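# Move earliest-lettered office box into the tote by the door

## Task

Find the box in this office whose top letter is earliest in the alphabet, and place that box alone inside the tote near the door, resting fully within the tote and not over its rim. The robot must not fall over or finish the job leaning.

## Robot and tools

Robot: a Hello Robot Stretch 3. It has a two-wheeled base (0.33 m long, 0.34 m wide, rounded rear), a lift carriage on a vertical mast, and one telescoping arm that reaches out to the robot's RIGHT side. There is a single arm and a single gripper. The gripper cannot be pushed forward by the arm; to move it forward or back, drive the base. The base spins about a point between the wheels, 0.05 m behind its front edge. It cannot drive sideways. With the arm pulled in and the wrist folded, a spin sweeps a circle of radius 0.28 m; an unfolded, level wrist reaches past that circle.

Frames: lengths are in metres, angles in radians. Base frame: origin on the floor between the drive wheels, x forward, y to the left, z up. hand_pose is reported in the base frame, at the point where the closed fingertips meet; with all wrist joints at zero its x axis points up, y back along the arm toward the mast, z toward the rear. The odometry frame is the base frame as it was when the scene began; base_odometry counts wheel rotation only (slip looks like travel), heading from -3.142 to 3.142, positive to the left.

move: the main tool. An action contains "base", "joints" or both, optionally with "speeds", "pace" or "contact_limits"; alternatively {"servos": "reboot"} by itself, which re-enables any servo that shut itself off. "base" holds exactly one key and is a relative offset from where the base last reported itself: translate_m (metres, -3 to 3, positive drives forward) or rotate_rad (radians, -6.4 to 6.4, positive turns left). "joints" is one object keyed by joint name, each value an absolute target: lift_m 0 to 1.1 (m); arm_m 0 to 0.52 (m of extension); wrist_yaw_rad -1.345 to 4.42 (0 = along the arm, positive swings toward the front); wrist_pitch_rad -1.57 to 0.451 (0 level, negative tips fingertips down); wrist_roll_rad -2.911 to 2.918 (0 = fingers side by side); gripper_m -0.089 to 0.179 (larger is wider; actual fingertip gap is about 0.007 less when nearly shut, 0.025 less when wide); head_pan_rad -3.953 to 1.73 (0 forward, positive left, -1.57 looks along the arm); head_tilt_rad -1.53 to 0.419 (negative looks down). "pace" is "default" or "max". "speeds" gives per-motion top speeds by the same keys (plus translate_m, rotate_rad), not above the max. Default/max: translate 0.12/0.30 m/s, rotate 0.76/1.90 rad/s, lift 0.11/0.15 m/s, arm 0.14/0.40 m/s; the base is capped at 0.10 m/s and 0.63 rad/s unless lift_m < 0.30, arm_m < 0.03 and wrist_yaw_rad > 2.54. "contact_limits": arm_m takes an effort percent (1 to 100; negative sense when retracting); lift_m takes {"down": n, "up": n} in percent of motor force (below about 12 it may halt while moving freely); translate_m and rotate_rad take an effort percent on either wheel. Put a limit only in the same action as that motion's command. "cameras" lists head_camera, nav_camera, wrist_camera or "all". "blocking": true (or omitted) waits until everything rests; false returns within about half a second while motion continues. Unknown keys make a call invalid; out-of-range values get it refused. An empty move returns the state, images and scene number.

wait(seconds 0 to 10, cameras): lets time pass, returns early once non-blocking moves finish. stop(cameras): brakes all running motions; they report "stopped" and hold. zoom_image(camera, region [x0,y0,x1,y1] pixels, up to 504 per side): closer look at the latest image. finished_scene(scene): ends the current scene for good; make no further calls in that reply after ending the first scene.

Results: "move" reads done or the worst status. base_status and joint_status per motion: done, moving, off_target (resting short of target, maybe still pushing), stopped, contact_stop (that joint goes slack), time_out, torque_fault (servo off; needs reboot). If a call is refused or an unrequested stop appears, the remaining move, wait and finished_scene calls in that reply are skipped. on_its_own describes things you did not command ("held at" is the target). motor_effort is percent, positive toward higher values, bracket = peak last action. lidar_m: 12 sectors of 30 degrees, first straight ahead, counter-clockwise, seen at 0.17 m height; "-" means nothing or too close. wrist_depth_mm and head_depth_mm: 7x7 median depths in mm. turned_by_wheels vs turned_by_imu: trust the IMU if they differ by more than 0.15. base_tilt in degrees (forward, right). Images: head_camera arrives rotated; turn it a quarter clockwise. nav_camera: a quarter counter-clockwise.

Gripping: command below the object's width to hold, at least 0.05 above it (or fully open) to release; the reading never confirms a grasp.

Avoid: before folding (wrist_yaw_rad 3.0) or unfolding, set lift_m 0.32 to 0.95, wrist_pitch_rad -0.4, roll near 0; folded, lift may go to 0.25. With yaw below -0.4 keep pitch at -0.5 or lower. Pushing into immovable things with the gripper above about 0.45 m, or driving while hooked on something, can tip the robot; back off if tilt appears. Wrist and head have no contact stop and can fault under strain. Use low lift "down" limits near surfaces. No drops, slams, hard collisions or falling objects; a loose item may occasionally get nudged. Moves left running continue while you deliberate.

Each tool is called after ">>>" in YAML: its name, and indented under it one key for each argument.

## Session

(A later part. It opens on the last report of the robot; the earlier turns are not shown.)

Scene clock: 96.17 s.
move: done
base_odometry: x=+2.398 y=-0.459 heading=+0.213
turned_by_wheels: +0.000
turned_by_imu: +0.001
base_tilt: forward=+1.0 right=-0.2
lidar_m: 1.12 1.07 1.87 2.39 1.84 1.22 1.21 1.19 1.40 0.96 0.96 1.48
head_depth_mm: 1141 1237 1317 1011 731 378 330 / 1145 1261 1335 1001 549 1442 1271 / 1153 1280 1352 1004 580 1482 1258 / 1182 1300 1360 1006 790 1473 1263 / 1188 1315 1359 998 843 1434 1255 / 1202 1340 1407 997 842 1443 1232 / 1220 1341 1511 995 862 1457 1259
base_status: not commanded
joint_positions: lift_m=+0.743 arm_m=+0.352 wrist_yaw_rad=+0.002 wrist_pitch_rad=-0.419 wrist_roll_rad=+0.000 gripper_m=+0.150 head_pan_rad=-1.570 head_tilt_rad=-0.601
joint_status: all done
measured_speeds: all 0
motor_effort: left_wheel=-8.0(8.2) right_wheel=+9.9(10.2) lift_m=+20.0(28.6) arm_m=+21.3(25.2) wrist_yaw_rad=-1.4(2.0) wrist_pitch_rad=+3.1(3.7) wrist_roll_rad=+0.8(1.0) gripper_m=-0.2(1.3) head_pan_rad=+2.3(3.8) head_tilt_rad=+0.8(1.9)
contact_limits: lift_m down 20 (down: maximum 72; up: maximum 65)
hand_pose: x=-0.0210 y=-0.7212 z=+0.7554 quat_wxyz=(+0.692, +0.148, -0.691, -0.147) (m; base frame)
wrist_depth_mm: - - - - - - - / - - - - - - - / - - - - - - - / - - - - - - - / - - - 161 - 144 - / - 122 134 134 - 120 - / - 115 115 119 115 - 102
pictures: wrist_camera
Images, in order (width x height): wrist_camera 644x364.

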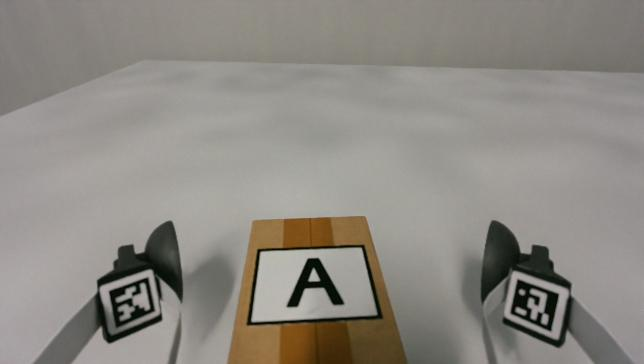

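Slightly lower, then grip and lift.

>>> move:
  joints: {"lift_m":0.733}
  contact_limits: {"lift_m":{"down":20}}

>>> move:
  joints: {"gripper_m":0.03}

>>> move:
  joints: {"lift_m":0.82}
  cameras: ["wrist_camera"]

Scene clock: 99.37 s.
move: done
base_odometry: x=+2.398 y=-0.459 heading=+0.213
turned_by_wheels: +0.000
turned_by_imu: +0.000
base_tilt: forward=+1.0 right=-0.2
lidar_m: 1.11 1.07 1.87 2.39 1.83 1.22 1.22 1.19 1.40 0.96 0.96 1.48
head_depth_mm: 1134 1248 1320 1003 746 390 333 / 1154 1260 1327 998 554 1433 1263 / 1156 1278 1347 998 586 1478 1272 / 1180 1293 1344 1007 794 1482 1262 / 1184 1311 1351 999 837 1433 1267 / 1200 1326 1401 992 842 1433 1236 / 1222 1349 1499 996 867 1473 1258
base_status: not commanded
joint_positions: lift_m=+0.733 arm_m=+0.352 wrist_yaw_rad=+0.002 wrist_pitch_rad=-0.419 wrist_roll_rad=+0.000 gripper_m=+0.150 head_pan_rad=-1.570 head_tilt_rad=-0.601
joint_status: all done
measured_speeds: all 0
motor_effort: left_wheel=-8.2(8.2) right_wheel=+9.8(10.1) lift_m=+19.5(20.7) arm_m=+6.4(9.9) wrist_yaw_rad=-1.4(1.8) wrist_pitch_rad=+3.1(3.6) wrist_roll_rad=+0.8(1.1) gripper_m=-0.2(0.8) head_pan_rad=+1.6(2.8) head_tilt_rad=+0.9(1.9)
contact_limits: lift_m down 20 (down: maximum 72; up: maximum 65)
hand_pose: x=-0.0210 y=-0.7212 z=+0.7454 quat_wxyz=(+0.692, +0.148, -0.691, -0.147) (m; base frame)
wrist_depth_mm: - - - - - - - / - - - - - - - / - - - - - - - / - - - - - - - / - - 145 145 - 145 - / - 122 126 121 - 120 - / - 115 102 104 107 - 101
pictures: none

Scene clock: 101.10 s.
move: done
base_odometry: x=+2.398 y=-0.459 heading=+0.213
turned_by_wheels: +0.000
turned_by_imu: +0.000
base_tilt: forward=+0.9 right=-0.1
lidar_m: 1.11 1.07 1.87 2.39 1.83 1.22 1.21 1.19 1.40 0.96 0.96 1.47
head_depth_mm: 1136 1251 1319 1004 747 390 334 / 1147 1256 1346 1021 554 1458 1264 / 1160 1274 1356 1004 584 1468 1266 / 1170 1297 1357 996 811 1478 1259 / 1187 1321 1361 1005 840 1441 1263 / 1206 1332 1404 996 838 1443 1232 / 1213 1345 1499 992 867 1464 1255
base_status: not commanded
joint_positions: lift_m=+0.733 arm_m=+0.352 wrist_yaw_rad=+0.002 wrist_pitch_rad=-0.417 wrist_roll_rad=+0.000 gripper_m=+0.032 head_pan_rad=-1.570 head_tilt_rad=-0.601
joint_status: all done
measured_speeds: all 0
motor_effort: left_wheel=-7.8(8.2) right_wheel=+9.5(10.1) lift_m=+19.2(19.8) arm_m=-2.2(6.3) wrist_yaw_rad=-1.5(1.7) wrist_pitch_rad=+2.6(3.6) wrist_roll_rad=+0.8(1.0) gripper_m=-27.4(98.1) head_pan_rad=+2.9(3.8) head_tilt_rad=+1.6(2.3)
contact_limits: lift_m down 20 (down: maximum 72; up: maximum 65)
hand_pose: x=-0.0210 y=-0.7215 z=+0.7459 quat_wxyz=(+0.692, +0.147, -0.691, -0.146) (m; base frame)
wrist_depth_mm: - - - - - - - / - - - - - - - / - - - - - - - / - - - - - - - / - - 147 146 145 - - / - - 127 122 126 120 - / - - 105 104 108 119 -
pictures: none

Scene clock: 102.73 s.
move: done
base_odometry: x=+2.398 y=-0.459 heading=+0.213
turned_by_wheels: +0.000
turned_by_imu: +0.000
base_tilt: forward=+1.0 right=-0.1
lidar_m: 1.11 1.07 1.87 2.39 1.83 1.22 1.21 1.19 1.40 0.96 0.96 1.48
head_depth_mm: 1128 1238 1318 489 353 319 1238 / 1151 1261 1331 506 769 1482 1267 / 1162 1277 1362 519 768 1475 1263 / 1173 1297 1362 967 815 1473 1262 / 1185 1308 1362 994 838 1444 1253 / 1199 1321 1409 995 839 1436 1236 / 1221 1353 1508 994 866 1478 1254
base_status: not commanded
joint_positions: lift_m=+0.820 arm_m=+0.352 wrist_yaw_rad=+0.002 wrist_pitch_rad=-0.423 wrist_roll_rad=+0.000 gripper_m=+0.034 head_pan_rad=-1.570 head_tilt_rad=-0.601
joint_status: all done
measured_speeds: all 0
motor_effort: left_wheel=-7.9(8.1) right_wheel=+10.0(10.1) lift_m=+32.5(35.2) arm_m=-9.2(9.5) wrist_yaw_rad=-1.4(1.8) wrist_pitch_rad=+4.2(4.4) wrist_roll_rad=+0.7(1.0) gripper_m=-14.0(28.6) head_pan_rad=+2.0(3.1) head_tilt_rad=+1.1(2.6)
hand_pose: x=-0.0210 y=-0.7207 z=+0.8315 quat_wxyz=(+0.692, +0.149, -0.691, -0.148) (m; base frame)
wrist_depth_mm: - - - - - - - / - - - - - - - / - - - - - - - / - - - - - - - / - - 148 148 147 - - / - - 127 123 126 120 - / - - 104 104 108 119 -
pictures: wrist_camera
Images, in order (width x height): wrist_camera 644x364.

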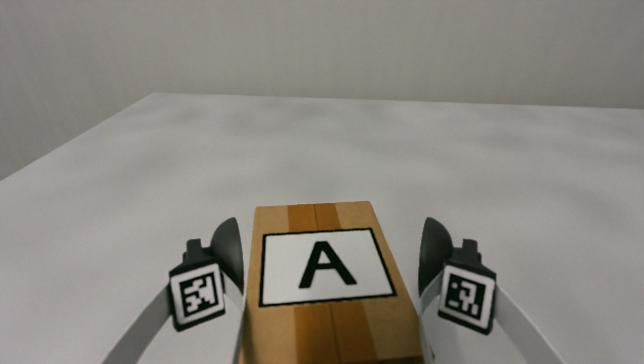

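>>> move:
  joints: {"arm_m":0.0}
  speeds: {"arm_m":0.3}

>>> move:
  joints: {"wrist_yaw_rad":2.6,"head_pan_rad":0,"head_tilt_rad":-0.5}

>>> move:
  base: {"rotate_rad":1.953}
  joints: {"lift_m":0.285}
  cameras: ["nav_camera"]
  pace: "max"

>>> move:
  base: {"translate_m":2.14}
  pace: "max"

>>> move:
  base: {"rotate_rad":1.189}
  pace: "max"
  cameras: ["nav_camera"]

Scene clock: 118.23 s.
move: done
base_odometry: x=+2.398 y=-0.459 heading=+0.213
turned_by_wheels: +0.000
turned_by_imu: +0.001
base_tilt: forward=+1.0 right=-0.1
lidar_m: 1.11 1.07 1.87 2.39 1.84 1.21 1.21 1.18 1.40 0.96 0.96 1.47
head_depth_mm: 1135 1244 1318 1003 794 1475 1299 / 1149 1256 1334 1008 791 1449 1266 / 1160 1276 1351 1001 819 501 330 / 1175 1301 1367 1000 815 521 398 / 1186 1305 1355 997 840 1440 1258 / 1210 1324 1396 996 836 1448 1233 / 1221 1341 1507 996 838 1467 1263
base_status: not commanded
joint_positions: lift_m=+0.820 arm_m=+0.002 wrist_yaw_rad=+0.002 wrist_pitch_rad=-0.423 wrist_roll_rad=+0.000 gripper_m=+0.034 head_pan_rad=-1.570 head_tilt_rad=-0.600
joint_status: all done
joint sent to its limit — arm_m, lower limit.
measured_speeds: all 0
motor_effort: left_wheel=-7.9(8.2) right_wheel=+9.5(10.3) lift_m=+31.2(32.7) arm_m=-21.3(24.7) wrist_yaw_rad=-1.8(2.0) wrist_pitch_rad=+4.1(4.4) wrist_roll_rad=+0.9(1.1) gripper_m=-13.6(15.0) head_pan_rad=+1.3(3.8) head_tilt_rad=+1.6(3.6)
hand_pose: x=-0.0210 y=-0.3704 z=+0.8315 quat_wxyz=(+0.692, +0.150, -0.691, -0.148) (m; base frame)
wrist_depth_mm: - - - - - - - / - - - - - - - / - - - - - - - / - - - - - - - / - - 148 148 147 - - / - - 126 123 126 - - / - 929 105 104 111 123 -
pictures: none

Scene clock: 120.53 s.
move: done
base_odometry: x=+2.398 y=-0.459 heading=+0.213
turned_by_wheels: +0.000
turned_by_imu: +0.000
base_tilt: forward=+0.7 right=-0.1
lidar_m: 1.11 1.07 1.87 2.39 1.83 1.22 1.21 1.19 1.40 0.96 0.95 1.47
head_depth_mm: 1187 1281 1402 1531 1694 1609 1346 / 1200 1299 1412 1554 1746 1606 1345 / 1215 1312 1434 1586 1750 1614 1337 / 1240 1330 1456 1613 1789 1597 1334 / 1246 1349 1344 1630 1811 1592 1328 / 1264 1378 1335 898 1328 1503 1304 / 1284 1399 1324 891 1852 1593 1329
base_status: not commanded
joint_positions: lift_m=+0.820 arm_m=+0.002 wrist_yaw_rad=+2.597 wrist_pitch_rad=-0.423 wrist_roll_rad=+0.000 gripper_m=+0.034 head_pan_rad=+0.015 head_tilt_rad=-0.499
joint_status: all done
measured_speeds: translate_m=+0.000 rotate_rad=+0.000 lift_m=+0.000 arm_m=+0.000 wrist_yaw_rad=+0.000 wrist_pitch_rad=+0.000 wrist_roll_rad=+0.000 head_pan_rad=-0.024 head_tilt_rad=+0.000
motor_effort: left_wheel=-7.7(8.1) right_wheel=+9.3(10.1) lift_m=+30.3(31.3) arm_m=-14.6(21.4) wrist_yaw_rad=+3.4(5.8) wrist_pitch_rad=+4.3(4.4) wrist_roll_rad=+0.8(0.9) gripper_m=-13.7(15.0) head_pan_rad=-3.7(5.4) head_tilt_rad=+2.5(5.4)
hand_pose: x=+0.0947 y=+0.0446 z=+0.8315 quat_wxyz=(+0.329, +0.705, -0.043, +0.626) (m; base frame)
wrist_depth_mm: - - - - - - - / - - - - - - - / - - - - - - - / - - - - - - - / - - 151 148 163 - - / - - 127 122 126 - - / 209 922 105 104 111 123 -
pictures: none

Scene clock: 124.90 s.
move: done
base_odometry: x=+2.398 y=-0.459 heading=+2.166
turned_by_wheels: +1.952
turned_by_imu: +1.947
base_tilt: forward=+0.9 right=-0.1
lidar_m: 1.80 1.22 1.30 1.19 1.46 1.37 0.96 1.55 1.44 1.07 1.87 2.39
head_depth_mm: 2025 2165 2369 2488 2002 1604 1353 / 2137 2279 2489 2542 1993 1608 1332 / 2215 2395 2583 2682 1996 1586 1334 / 2314 2523 2733 2683 1954 1591 1342 / 2444 2659 2894 2632 1992 1598 1327 / 2450 1681 1852 2042 1949 1594 1330 / 1554 1674 1911 2088 1860 1593 1342
base_status: done
joint_positions: lift_m=+0.285 arm_m=+0.002 wrist_yaw_rad=+2.597 wrist_pitch_rad=-0.425 wrist_roll_rad=+0.000 gripper_m=+0.034 head_pan_rad=+0.000 head_tilt_rad=-0.499
joint_status: all done
measured_speeds: all 0
motor_effort: left_wheel=-9.8(14.1) right_wheel=+11.1(15.5) lift_m=+20.6(26.6) arm_m=-21.1(22.3) wrist_yaw_rad=+3.3(4.1) wrist_pitch_rad=+4.3(4.7) wrist_roll_rad=+0.9(1.1) gripper_m=-14.2(15.4) head_pan_rad=-3.1(5.2) head_tilt_rad=+0.5(2.7)
hand_pose: x=+0.0946 y=+0.0444 z=+0.2962 quat_wxyz=(+0.330, +0.706, -0.042, +0.626) (m; base frame)
wrist_depth_mm: - - - - - - - / - - - - - - - / - - - - - - - / 762 753 777 747 757 760 775 / 604 617 154 148 163 614 620 / 515 517 126 122 126 482 512 / 212 261 104 105 111 420 443
pictures: nav_camera (sideways)
Images, in order (width x height): nav_camera 672x504.

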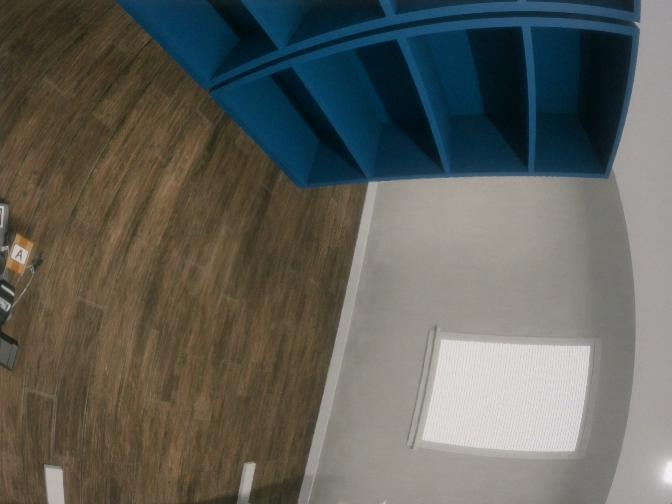

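Scene clock: 133.50 s.
move: done
base_odometry: x=+1.199 y=+1.314 heading=+2.166
turned_by_wheels: +0.000
turned_by_imu: -0.001
base_tilt: forward=+1.2 right=-0.1
lidar_m: 0.46 0.59 1.29 0.80 0.57 1.40 3.09 2.43 1.87 0.73 0.49 0.45
head_depth_mm: 350 375 405 440 482 531 592 / 365 394 426 464 511 567 638 / 382 412 449 492 545 609 689 / 401 434 475 523 583 658 754 / 421 457 503 559 626 715 825 / 446 486 536 598 680 783 917 / 469 515 573 646 734 863 1029
base_status: done
joint_positions: lift_m=+0.285 arm_m=+0.002 wrist_yaw_rad=+2.597 wrist_pitch_rad=-0.425 wrist_roll_rad=+0.000 gripper_m=+0.034 head_pan_rad=+0.000 head_tilt_rad=-0.499
joint_status: not commanded
measured_speeds: all 0
motor_effort: left_wheel=+5.2(12.6) right_wheel=+0.0(20.8) lift_m=+21.3(21.8) arm_m=-11.5(21.7) wrist_yaw_rad=+2.8(3.4) wrist_pitch_rad=+4.2(4.7) wrist_roll_rad=+0.7(1.1) gripper_m=-13.6(15.3) head_pan_rad=-3.1(4.5) head_tilt_rad=-2.0(3.0)
hand_pose: x=+0.0945 y=+0.0445 z=+0.2962 quat_wxyz=(+0.330, +0.706, -0.042, +0.626) (m; base frame)
wrist_depth_mm: - - - - - - - / - - - - - - - / - - - - - - - / 742 778 779 775 759 - - / 618 623 154 148 163 589 - / 510 522 126 123 126 485 438 / 212 261 105 104 111 415 417
pictures: none

Scene clock: 135.37 s.
move: done
base_odometry: x=+1.199 y=+1.314 heading=-2.929
turned_by_wheels: +1.189
turned_by_imu: +1.185
base_tilt: forward=+0.9 right=-0.1
lidar_m: 1.90 0.70 0.57 1.40 3.19 2.39 1.62 0.63 0.47 0.46 0.48 0.67
head_depth_mm: 2039 2129 1950 1862 1784 1553 1349 / 2075 2219 2468 2580 1993 1620 1353 / 2089 2280 2463 2603 2009 1614 1345 / 2081 2279 2494 2626 2022 1597 1345 / 2147 2303 2490 2630 1986 1593 1320 / 2135 2328 2558 2618 1980 1589 1335 / 2160 2346 2571 2639 1998 1598 1332
base_status: done
joint_positions: lift_m=+0.285 arm_m=+0.002 wrist_yaw_rad=+2.597 wrist_pitch_rad=-0.425 wrist_roll_rad=+0.000 gripper_m=+0.034 head_pan_rad=+0.000 head_tilt_rad=-0.500
joint_status: not commanded
measured_speeds: all 0
motor_effort: left_wheel=-8.8(17.1) right_wheel=+9.3(17.4) lift_m=+21.3(21.8) arm_m=-19.5(19.5) wrist_yaw_rad=+3.1(3.6) wrist_pitch_rad=+4.3(4.7) wrist_roll_rad=+0.8(1.2) gripper_m=-13.6(15.2) head_pan_rad=-2.1(4.1) head_tilt_rad=-2.2(3.4)
hand_pose: x=+0.0945 y=+0.0445 z=+0.2962 quat_wxyz=(+0.330, +0.706, -0.042, +0.626) (m; base frame)
wrist_depth_mm: - - - - - - - / - - - - - - - / - - 949 - 897 - - / 778 767 761 711 750 763 774 / 613 613 154 148 164 617 606 / 512 513 126 123 126 484 510 / 211 260 104 104 111 418 440
pictures: nav_camera (sideways)
Images, in order (width x height): nav_camera 672x504.

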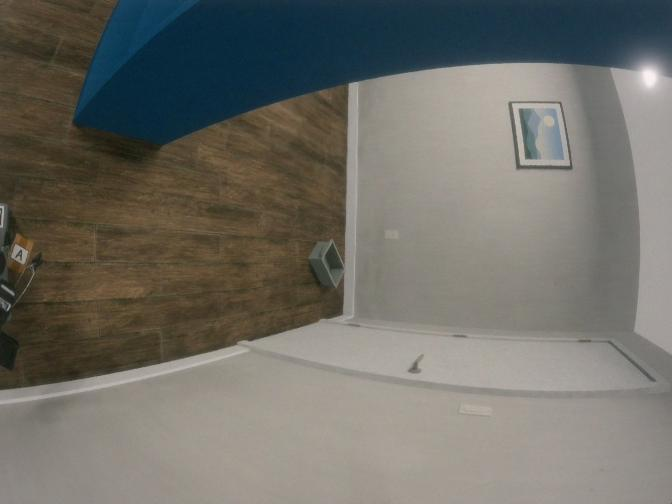

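>>> move:
  base: {"translate_m":1.45}
  joints: {"head_pan_rad":0,"head_tilt_rad":-0.9}
  pace: "max"

>>> move:
  base: {"rotate_rad":1.571}
  joints: {"head_pan_rad":-1.57,"head_tilt_rad":-0.9}
  pace: "max"
  cameras: ["head_camera"]

Scene clock: 147.90 s.
move: done
base_odometry: x=-0.218 y=+1.007 heading=-2.929
turned_by_wheels: +0.000
turned_by_imu: -0.001
base_tilt: forward=+0.9 right=-0.2
lidar_m: 1.00 1.05 1.46 2.59 1.01 0.87 1.77 0.68 0.49 0.48 0.50 0.69
head_depth_mm: 889 1025 1216 1499 1415 1261 1134 / 901 1040 1228 1507 1393 1258 1134 / 906 1052 1253 1518 1369 1240 1129 / 916 1060 1270 1525 1408 1235 1133 / 924 1070 1284 1537 1421 1262 1132 / 933 1087 1306 1546 1425 1253 1138 / 942 1095 1318 1563 1426 1256 1146
base_status: done
joint_positions: lift_m=+0.285 arm_m=+0.002 wrist_yaw_rad=+2.597 wrist_pitch_rad=-0.425 wrist_roll_rad=+0.000 gripper_m=+0.034 head_pan_rad=+0.000 head_tilt_rad=-0.900
joint_status: all done
measured_speeds: all 0
motor_effort: left_wheel=+4.3(13.8) right_wheel=-0.6(17.0) lift_m=+22.1(22.4) arm_m=-21.1(22.3) wrist_yaw_rad=+3.5(3.5) wrist_pitch_rad=+4.4(4.7) wrist_roll_rad=+0.8(1.2) gripper_m=-14.4(15.3) head_pan_rad=-1.9(4.6) head_tilt_rad=-0.2(6.3)
hand_pose: x=+0.0945 y=+0.0445 z=+0.2962 quat_wxyz=(+0.330, +0.706, -0.042, +0.626) (m; base frame)
wrist_depth_mm: - - - - - - - / - - - - - - - / - - - - - 952 - / 756 768 755 758 776 777 733 / 614 615 154 148 164 613 464 / 516 512 126 123 126 492 390 / 213 260 105 104 111 416 392
pictures: none

Scene clock: 150.00 s.
move: done
base_odometry: x=-0.218 y=+1.007 heading=-1.358
turned_by_wheels: +1.571
turned_by_imu: +1.565
base_tilt: forward=+1.0 right=-0.3
lidar_m: 2.64 1.02 0.87 1.87 0.70 0.49 0.48 0.50 0.68 1.01 1.05 1.44
head_depth_mm: 903 1043 1238 1508 1415 1267 1130 / 907 1050 1243 1534 1398 1253 1135 / 919 1065 1261 1532 1368 1241 737 / 920 1063 1267 1524 1388 1240 751 / 924 1071 1269 1525 1412 1258 1135 / 931 1087 1296 1535 1425 1264 1133 / 938 1091 1299 1549 1423 1271 1133
base_status: done
joint_positions: lift_m=+0.285 arm_m=+0.002 wrist_yaw_rad=+2.597 wrist_pitch_rad=-0.425 wrist_roll_rad=+0.000 gripper_m=+0.034 head_pan_rad=-1.586 head_tilt_rad=-0.900
joint_status: all done
measured_speeds: translate_m=+0.000 rotate_rad=+0.000 lift_m=+0.000 arm_m=+0.000 wrist_yaw_rad=+0.000 wrist_pitch_rad=+0.000 wrist_roll_rad=+0.000 head_pan_rad=+0.024 head_tilt_rad=+0.000
motor_effort: left_wheel=-9.5(17.4) right_wheel=+8.9(17.7) lift_m=+22.1(22.5) arm_m=-21.9(22.6) wrist_yaw_rad=+2.7(3.4) wrist_pitch_rad=+4.3(4.6) wrist_roll_rad=+1.0(1.0) gripper_m=-14.6(15.2) head_pan_rad=+2.6(5.5) head_tilt_rad=-0.3(3.1)
hand_pose: x=+0.0945 y=+0.0445 z=+0.2962 quat_wxyz=(+0.330, +0.706, -0.042, +0.626) (m; base frame)
wrist_depth_mm: - - - 809 - - - / - - - 894 - - - / - - - 945 - - - / 776 766 756 776 770 772 750 / 626 613 154 148 164 625 610 / 510 515 127 122 126 485 516 / 211 260 105 104 112 416 439
pictures: head_camera (sideways)
Images, in order (width x height): head_camera 896x504.

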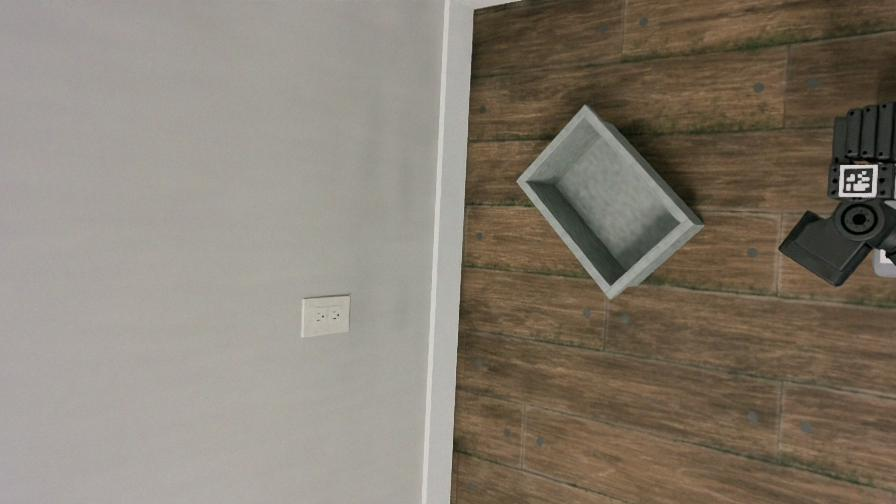

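>>> move:
  joints: {"lift_m":0.5}
  pace: "max"

>>> move:
  joints: {"wrist_yaw_rad":0,"head_tilt_rad":-1.0}

>>> move:
  joints: {"wrist_pitch_rad":-1.15,"arm_m":0.358}
  cameras: ["head_camera","wrist_camera"]

Scene clock: 157.90 s.
move: done
base_odometry: x=-0.218 y=+1.007 heading=-1.358
turned_by_wheels: +0.000
turned_by_imu: +0.001
base_tilt: forward=+1.0 right=-0.1
lidar_m: 2.64 1.02 0.87 1.88 0.70 0.49 0.48 0.50 0.69 1.01 1.05 1.44
head_depth_mm: 900 1035 1236 1506 1409 1260 1127 / 907 1053 1259 1501 1396 1257 490 / 916 1060 1256 1518 1381 1238 510 / 922 1072 1261 1527 1391 1241 564 / 935 1078 1274 1542 1415 1261 1143 / 938 1080 1300 1552 1426 1258 1141 / 944 1096 1321 1561 1417 1259 1139
base_status: not commanded
joint_positions: lift_m=+0.500 arm_m=+0.002 wrist_yaw_rad=+2.597 wrist_pitch_rad=-0.425 wrist_roll_rad=+0.000 gripper_m=+0.034 head_pan_rad=-1.570 head_tilt_rad=-0.900
joint_status: all done
measured_speeds: all 0
motor_effort: left_wheel=-9.6(9.8) right_wheel=+8.8(9.5) lift_m=+31.3(35.1) arm_m=-18.4(19.7) wrist_yaw_rad=+3.0(3.5) wrist_pitch_rad=+4.3(4.7) wrist_roll_rad=+0.8(1.1) gripper_m=-14.3(15.2) head_pan_rad=+2.5(4.4) head_tilt_rad=-0.7(2.7)
hand_pose: x=+0.0944 y=+0.0445 z=+0.5111 quat_wxyz=(+0.330, +0.706, -0.042, +0.626) (m; base frame)
wrist_depth_mm: - - - 800 - - - / - - - 899 - - - / - - - - - - - / - - - - - - - / 916 905 153 148 879 937 951 / 754 776 127 123 126 734 761 / 207 620 105 105 111 624 662
pictures: none

Scene clock: 160.20 s.
move: done
base_odometry: x=-0.218 y=+1.007 heading=-1.358
turned_by_wheels: +0.000
turned_by_imu: +0.000
base_tilt: forward=+0.9 right=+0.0
lidar_m: 2.64 1.02 0.86 1.87 0.70 0.49 0.48 0.50 0.69 1.00 1.05 1.44
head_depth_mm: 948 1119 1367 1507 1347 1218 1106 / 958 1121 1370 1506 1349 532 488 / 964 1140 1392 1503 794 543 955 / 974 1147 1401 1504 1288 1190 983 / 978 1160 1420 1506 1352 1219 1120 / 985 1175 1446 1529 1357 1217 1122 / 995 1178 1453 1513 1351 1227 1125
base_status: not commanded
joint_positions: lift_m=+0.500 arm_m=+0.002 wrist_yaw_rad=+0.003 wrist_pitch_rad=-0.425 wrist_roll_rad=+0.000 gripper_m=+0.034 head_pan_rad=-1.570 head_tilt_rad=-0.999
joint_status: all done
measured_speeds: all 0
motor_effort: left_wheel=-9.5(9.9) right_wheel=+9.1(9.3) lift_m=+29.3(31.5) arm_m=-16.5(18.3) wrist_yaw_rad=-2.1(5.3) wrist_pitch_rad=+4.4(4.7) wrist_roll_rad=+1.0(1.1) gripper_m=-14.1(15.6) head_pan_rad=+1.7(4.6) head_tilt_rad=-6.2(6.8)
hand_pose: x=-0.0208 y=-0.3702 z=+0.5111 quat_wxyz=(+0.692, +0.150, -0.691, -0.148) (m; base frame)
wrist_depth_mm: - - - - - - - / - - 729 - - - - / - - - - - - - / - - - - - - - / 886 868 148 148 149 893 - / 769 777 127 122 126 123 520 / 681 615 105 104 111 122 537
pictures: none

Scene clock: 164.03 s.
move: done
base_odometry: x=-0.218 y=+1.007 heading=-1.358
turned_by_wheels: +0.000
turned_by_imu: +0.001
base_tilt: forward=+1.0 right=+0.0
lidar_m: 2.65 1.02 0.86 1.88 0.70 0.49 0.48 0.50 0.68 1.01 1.05 1.44
head_depth_mm: 950 1119 1358 1495 1341 1222 1100 / 952 1131 1342 689 595 537 488 / 967 1138 1314 755 1324 1226 980 / 970 1142 1415 1467 1325 1225 991 / 976 1159 1425 1509 1350 1225 1127 / 988 1179 1443 1502 1356 1227 1120 / 996 1182 1452 1505 1353 1227 1115
base_status: not commanded
joint_positions: lift_m=+0.500 arm_m=+0.358 wrist_yaw_rad=+0.002 wrist_pitch_rad=-1.156 wrist_roll_rad=+0.000 gripper_m=+0.034 head_pan_rad=-1.570 head_tilt_rad=-1.000
joint_status: all done
measured_speeds: all 0
motor_effort: left_wheel=-9.0(9.8) right_wheel=+8.1(9.1) lift_m=+25.6(29.3) arm_m=+23.0(24.9) wrist_yaw_rad=-0.8(2.5) wrist_pitch_rad=+0.8(7.1) wrist_roll_rad=+0.6(1.0) gripper_m=-13.4(15.4) head_pan_rad=+2.1(4.2) head_tilt_rad=-4.5(6.5)
hand_pose: x=-0.0214 y=-0.5841 z=+0.3945 quat_wxyz=(+0.593, +0.387, -0.591, -0.386) (m; base frame)
wrist_depth_mm: - - - - - - - / 633 643 633 638 637 624 612 / 600 600 600 603 596 605 585 / 578 580 573 566 570 568 560 / 560 556 155 151 152 542 553 / 529 530 125 127 129 526 513 / 510 504 497 110 118 498 501
pictures: head_camera (sideways), wrist_camera
Images, in order (width x height): head_camera 896x504, wrist_camera 644x364.

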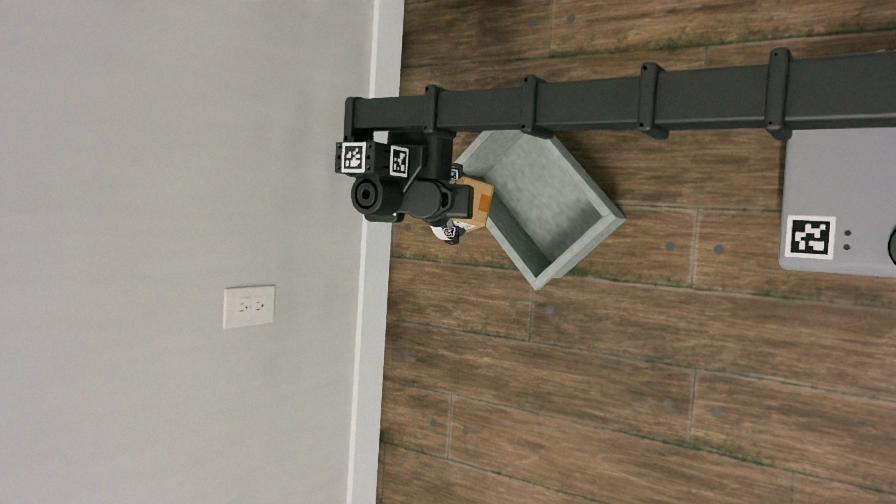

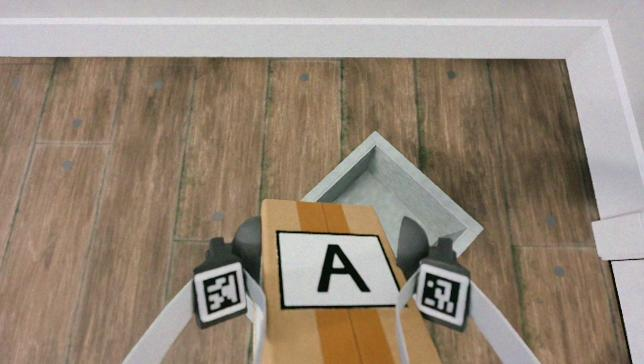

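>>> move:
  joints: {"arm_m":0.385,"lift_m":0.3}

>>> move:
  joints: {"lift_m":0.172}
  contact_limits: {"lift_m":{"down":16}}
  cameras: ["head_camera","wrist_camera"]

Scene clock: 170.77 s.
move: done
base_odometry: x=-0.218 y=+1.007 heading=-1.358
turned_by_wheels: +0.000
turned_by_imu: +0.001
base_tilt: forward=+1.0 right=+0.0
lidar_m: 2.64 1.03 0.86 1.87 0.70 0.49 0.48 0.50 0.69 0.59 1.05 1.44
head_depth_mm: 948 1116 1359 1499 1339 1219 1111 / 953 1125 1388 1500 1290 1177 683 / 966 1133 1395 923 1312 1202 966 / 968 1143 1410 1504 1314 1213 990 / 975 1159 1426 1506 1350 1225 1114 / 990 1171 1443 1506 1351 1218 1121 / 995 1184 1450 1509 1350 1223 1121
base_status: not commanded
joint_positions: lift_m=+0.300 arm_m=+0.385 wrist_yaw_rad=+0.002 wrist_pitch_rad=-1.157 wrist_roll_rad=+0.000 gripper_m=+0.034 head_pan_rad=-1.570 head_tilt_rad=-1.000
joint_status: all done
measured_speeds: all 0
motor_effort: left_wheel=-8.9(9.2) right_wheel=+8.4(8.8) lift_m=+20.4(22.1) arm_m=+22.4(25.0) wrist_yaw_rad=-1.3(1.8) wrist_pitch_rad=+1.4(1.5) wrist_roll_rad=+0.9(1.0) gripper_m=-13.6(14.6) head_pan_rad=+1.9(3.6) head_tilt_rad=-4.6(6.0)
hand_pose: x=-0.0214 y=-0.6109 z=+0.1944 quat_wxyz=(+0.593, +0.387, -0.591, -0.386) (m; base frame)
wrist_depth_mm: 436 433 428 429 431 430 426 / 413 411 409 408 411 411 406 / 394 391 390 395 - 389 384 / 378 374 376 290 - - 368 / 360 360 162 151 151 289 348 / 347 350 125 128 128 238 339 / 336 219 - 110 119 223 329
pictures: none

Scene clock: 172.77 s.
move: done
base_odometry: x=-0.218 y=+1.007 heading=-1.358
turned_by_wheels: +0.000
turned_by_imu: +0.000
base_tilt: forward=+0.9 right=-0.1
lidar_m: 2.64 1.02 0.87 1.87 0.70 0.50 0.48 0.50 0.69 1.00 1.04 1.44
head_depth_mm: 946 1114 1348 1508 1346 1213 1118 / 957 1135 1374 1502 1331 1204 960 / 958 1141 1394 1499 1109 1212 953 / 968 1149 1418 1494 1311 1221 987 / 976 1156 1424 1509 1340 1220 1123 / 987 1171 1440 1502 1348 1223 1119 / 996 1184 1471 1499 1352 1222 1121
base_status: not commanded
joint_positions: lift_m=+0.172 arm_m=+0.385 wrist_yaw_rad=+0.002 wrist_pitch_rad=-1.157 wrist_roll_rad=+0.000 gripper_m=+0.034 head_pan_rad=-1.570 head_tilt_rad=-1.000
joint_status: all done
measured_speeds: all 0
motor_effort: left_wheel=-8.9(9.2) right_wheel=+8.0(8.9) lift_m=+20.2(22.2) arm_m=+21.7(22.9) wrist_yaw_rad=-1.9(1.9) wrist_pitch_rad=+0.9(1.6) wrist_roll_rad=+0.7(0.9) gripper_m=-13.5(14.7) head_pan_rad=+1.5(3.5) head_tilt_rad=-5.3(5.7)
contact_limits: lift_m down 16 (down: maximum 72; up: maximum 65)
hand_pose: x=-0.0214 y=-0.6109 z=+0.0664 quat_wxyz=(+0.593, +0.387, -0.591, -0.386) (m; base frame)
wrist_depth_mm: 286 281 282 140 183 - - / 271 268 269 149 222 - - / 256 255 129 192 - - - / 246 121 152 217 - - - / 116 131 155 152 151 - 198 / - 154 125 128 128 120 172 / 144 110 - 110 115 171 156
pictures: head_camera (sideways), wrist_camera
Images, in order (width x height): head_camera 896x504, wrist_camera 644x364.

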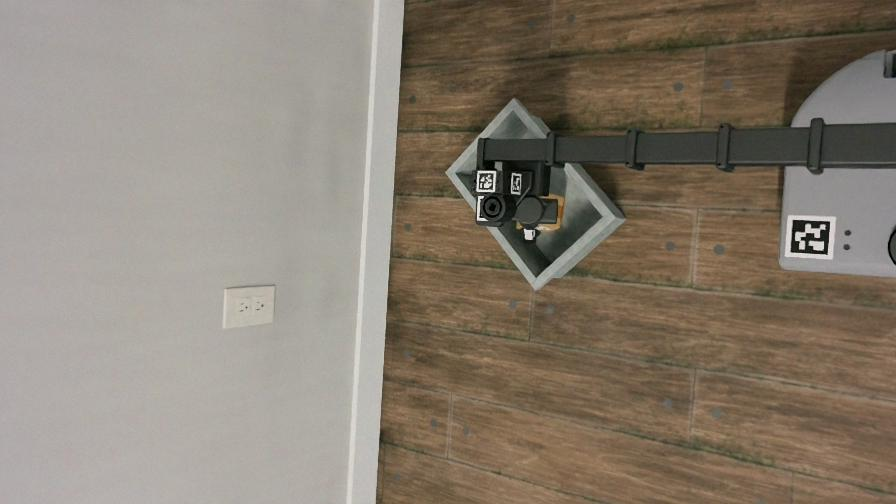

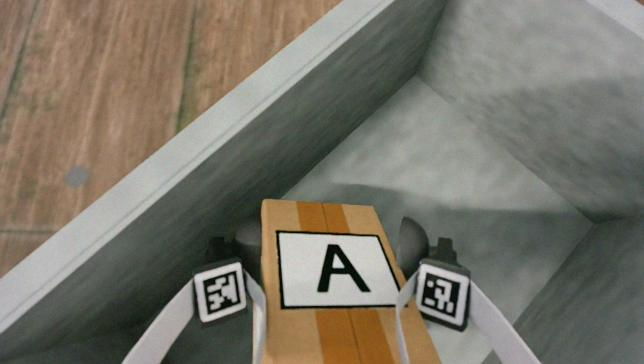

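>>> move:
  base: {"translate_m":-0.03}

>>> move:
  joints: {"lift_m":0.15}
  contact_limits: {"lift_m":{"down":14}}
  speeds: {"lift_m":0.05}
  cameras: ["wrist_camera"]

Scene clock: 176.60 s.
move: done
base_odometry: x=-0.225 y=+1.037 heading=-1.358
turned_by_wheels: +0.000
turned_by_imu: +0.001
base_tilt: forward=+1.1 right=-0.1
lidar_m: 2.67 1.02 0.88 1.75 0.66 0.46 0.45 0.46 0.64 1.00 1.05 1.44
head_depth_mm: 954 1116 1359 1499 1351 1215 1114 / 952 1124 1371 1494 1324 1197 965 / 959 1136 1384 1511 1114 1208 954 / 973 1149 1412 1505 1306 1225 984 / 979 1161 1427 1503 1346 1223 1116 / 993 1167 1445 1506 1347 1227 1117 / 995 1184 1465 1503 1349 1225 1125
base_status: done
joint_positions: lift_m=+0.172 arm_m=+0.385 wrist_yaw_rad=+0.002 wrist_pitch_rad=-1.157 wrist_roll_rad=+0.000 gripper_m=+0.034 head_pan_rad=-1.570 head_tilt_rad=-1.000
joint_status: not commanded
measured_speeds: all 0
motor_effort: left_wheel=-12.5(14.2) right_wheel=+3.1(4.8) lift_m=+20.4(20.7) arm_m=+20.0(21.0) wrist_yaw_rad=-1.2(1.9) wrist_pitch_rad=+1.1(1.4) wrist_roll_rad=+0.7(0.9) gripper_m=-13.9(14.6) head_pan_rad=+2.0(3.1) head_tilt_rad=-4.4(6.0)
contact_limits: lift_m down 16 (down: maximum 72; up: maximum 65)
hand_pose: x=-0.0214 y=-0.6109 z=+0.0664 quat_wxyz=(+0.593, +0.387, -0.591, -0.386) (m; base frame)
wrist_depth_mm: 286 283 281 162 198 - 277 / 270 269 135 197 - - - / 258 128 160 230 - - - / - 140 197 - - - - / 132 165 155 151 152 - 170 / 155 199 125 127 129 183 144 / - - - 110 119 143 123
pictures: none

Scene clock: 177.57 s.
move: done
base_odometry: x=-0.225 y=+1.037 heading=-1.358
turned_by_wheels: +0.000
turned_by_imu: +0.000
base_tilt: forward=+0.9 right=+0.0
lidar_m: 2.67 1.03 0.88 1.76 0.66 0.46 0.45 0.46 0.64 1.00 1.05 1.44
head_depth_mm: 945 1114 1366 1492 1341 1217 1111 / 956 1126 1379 1502 1330 1209 971 / 960 1133 1393 1507 1132 1184 958 / 974 1150 1408 1495 1299 1221 989 / 978 1152 1428 1505 1343 1221 1123 / 990 1163 1438 1508 1353 1227 1120 / 993 1177 1468 1507 1345 1227 1125
base_status: not commanded
joint_positions: lift_m=+0.150 arm_m=+0.385 wrist_yaw_rad=+0.002 wrist_pitch_rad=-1.157 wrist_roll_rad=+0.000 gripper_m=+0.034 head_pan_rad=-1.570 head_tilt_rad=-1.000
joint_status: all done
measured_speeds: all 0
motor_effort: left_wheel=-12.1(12.7) right_wheel=+3.6(3.7) lift_m=+15.2(21.7) arm_m=+19.7(20.4) wrist_yaw_rad=-1.4(2.0) wrist_pitch_rad=+0.7(1.3) wrist_roll_rad=+0.7(0.9) gripper_m=-13.6(14.7) head_pan_rad=+0.8(2.6) head_tilt_rad=-4.1(5.6)
contact_limits: lift_m down 14 (down: maximum 72; up: maximum 65)
hand_pose: x=-0.0214 y=-0.6110 z=+0.0444 quat_wxyz=(+0.593, +0.387, -0.591, -0.386) (m; base frame)
wrist_depth_mm: 257 258 116 156 199 - - / 247 110 132 196 - - - / 105 122 159 220 - - - / - 140 194 - - - - / 132 163 153 151 151 - 170 / 155 188 125 127 129 177 145 / - 193 190 110 121 145 123
pictures: wrist_camera
Images, in order (width x height): wrist_camera 644x364.

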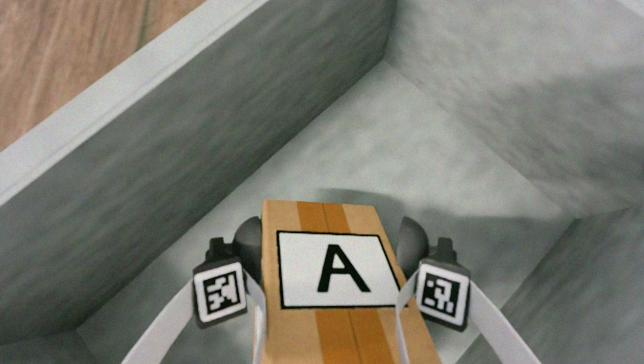

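>>> move:
  joints: {"gripper_m":0.11}

>>> move:
  joints: {"lift_m":0.45}
  cameras: ["wrist_camera"]

Scene clock: 180.93 s.
move: done
base_odometry: x=-0.225 y=+1.037 heading=-1.358
turned_by_wheels: +0.000
turned_by_imu: +0.000
base_tilt: forward=+1.0 right=-0.1
lidar_m: 2.67 1.02 0.88 1.76 0.66 0.47 0.45 0.47 0.64 1.00 1.04 1.44
head_depth_mm: 948 1117 1366 1507 1346 1222 1117 / 958 1129 1375 1500 1310 1204 974 / 964 1143 1398 1499 1115 1188 955 / 964 1146 1409 1514 1310 1217 989 / 975 1157 1429 1521 1345 1228 1118 / 984 1172 1437 1515 1356 1234 1122 / 996 1188 1458 1502 1364 1234 1120
base_status: not commanded
joint_positions: lift_m=+0.150 arm_m=+0.385 wrist_yaw_rad=+0.002 wrist_pitch_rad=-1.156 wrist_roll_rad=+0.000 gripper_m=+0.110 head_pan_rad=-1.570 head_tilt_rad=-1.000
joint_status: all done
measured_speeds: all 0
motor_effort: left_wheel=-12.2(12.4) right_wheel=+2.8(3.8) lift_m=+31.9(31.9) arm_m=+18.3(18.8) wrist_yaw_rad=-1.8(1.8) wrist_pitch_rad=+1.0(1.3) wrist_roll_rad=+0.8(0.9) gripper_m=+0.2(91.2) head_pan_rad=+1.6(2.9) head_tilt_rad=-4.4(5.8)
contact_limits: lift_m down 14 (down: maximum 72; up: maximum 65)
hand_pose: x=-0.0214 y=-0.6112 z=+0.0445 quat_wxyz=(+0.593, +0.387, -0.591, -0.386) (m; base frame)
wrist_depth_mm: 260 256 116 156 199 - - / 246 109 131 194 - - - / 103 123 160 221 - - - / - 140 192 - - - - / 132 163 162 160 - - 170 / 155 124 145 153 152 123 144 / 175 123 192 147 150 119 119
pictures: none

Scene clock: 184.50 s.
move: done
base_odometry: x=-0.225 y=+1.037 heading=-1.358
turned_by_wheels: +0.000
turned_by_imu: +0.001
base_tilt: forward=+1.1 right=-0.2
lidar_m: 2.67 1.02 0.88 1.76 0.66 0.46 0.45 0.47 0.64 1.00 1.05 1.44
head_depth_mm: 946 1119 1374 1503 1347 1223 1124 / 955 1120 1336 757 650 590 532 / 961 1128 1341 817 1337 1221 981 / 973 1151 1411 1475 1333 1219 991 / 983 1156 1431 1503 1350 1226 1119 / 987 1172 1452 1509 1348 1232 1120 / 994 1181 1460 1507 1351 1225 1119
base_status: not commanded
joint_positions: lift_m=+0.450 arm_m=+0.385 wrist_yaw_rad=+0.002 wrist_pitch_rad=-1.156 wrist_roll_rad=+0.000 gripper_m=+0.110 head_pan_rad=-1.570 head_tilt_rad=-1.000
joint_status: all done
measured_speeds: all 0
motor_effort: left_wheel=-12.1(12.4) right_wheel=+3.3(3.7) lift_m=+31.9(34.0) arm_m=+16.6(18.5) wrist_yaw_rad=-1.1(1.9) wrist_pitch_rad=+0.9(1.2) wrist_roll_rad=+0.8(1.0) gripper_m=-0.6(1.5) head_pan_rad=+1.4(2.4) head_tilt_rad=-4.2(5.2)
hand_pose: x=-0.0214 y=-0.6112 z=+0.3445 quat_wxyz=(+0.593, +0.387, -0.591, -0.386) (m; base frame)
wrist_depth_mm: - - - - - - 503 / 579 584 583 584 564 566 552 / 554 552 556 546 550 550 529 / 524 527 525 512 523 521 509 / 508 506 498 - - 496 499 / 490 124 136 432 - 127 480 / 472 462 368 - 454 123 460
pictures: wrist_camera
Images, in order (width x height): wrist_camera 644x364.

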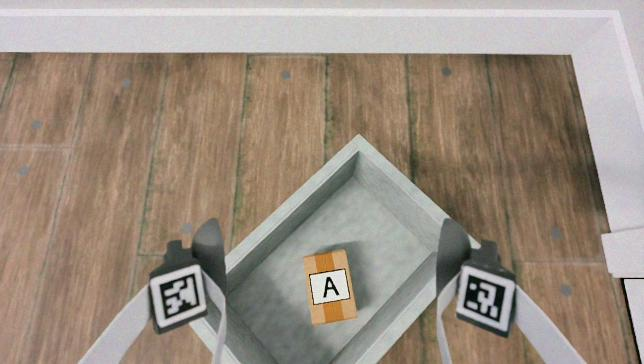

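>>> finished_scene:
  scene: 3

The scene is finished: the task was done.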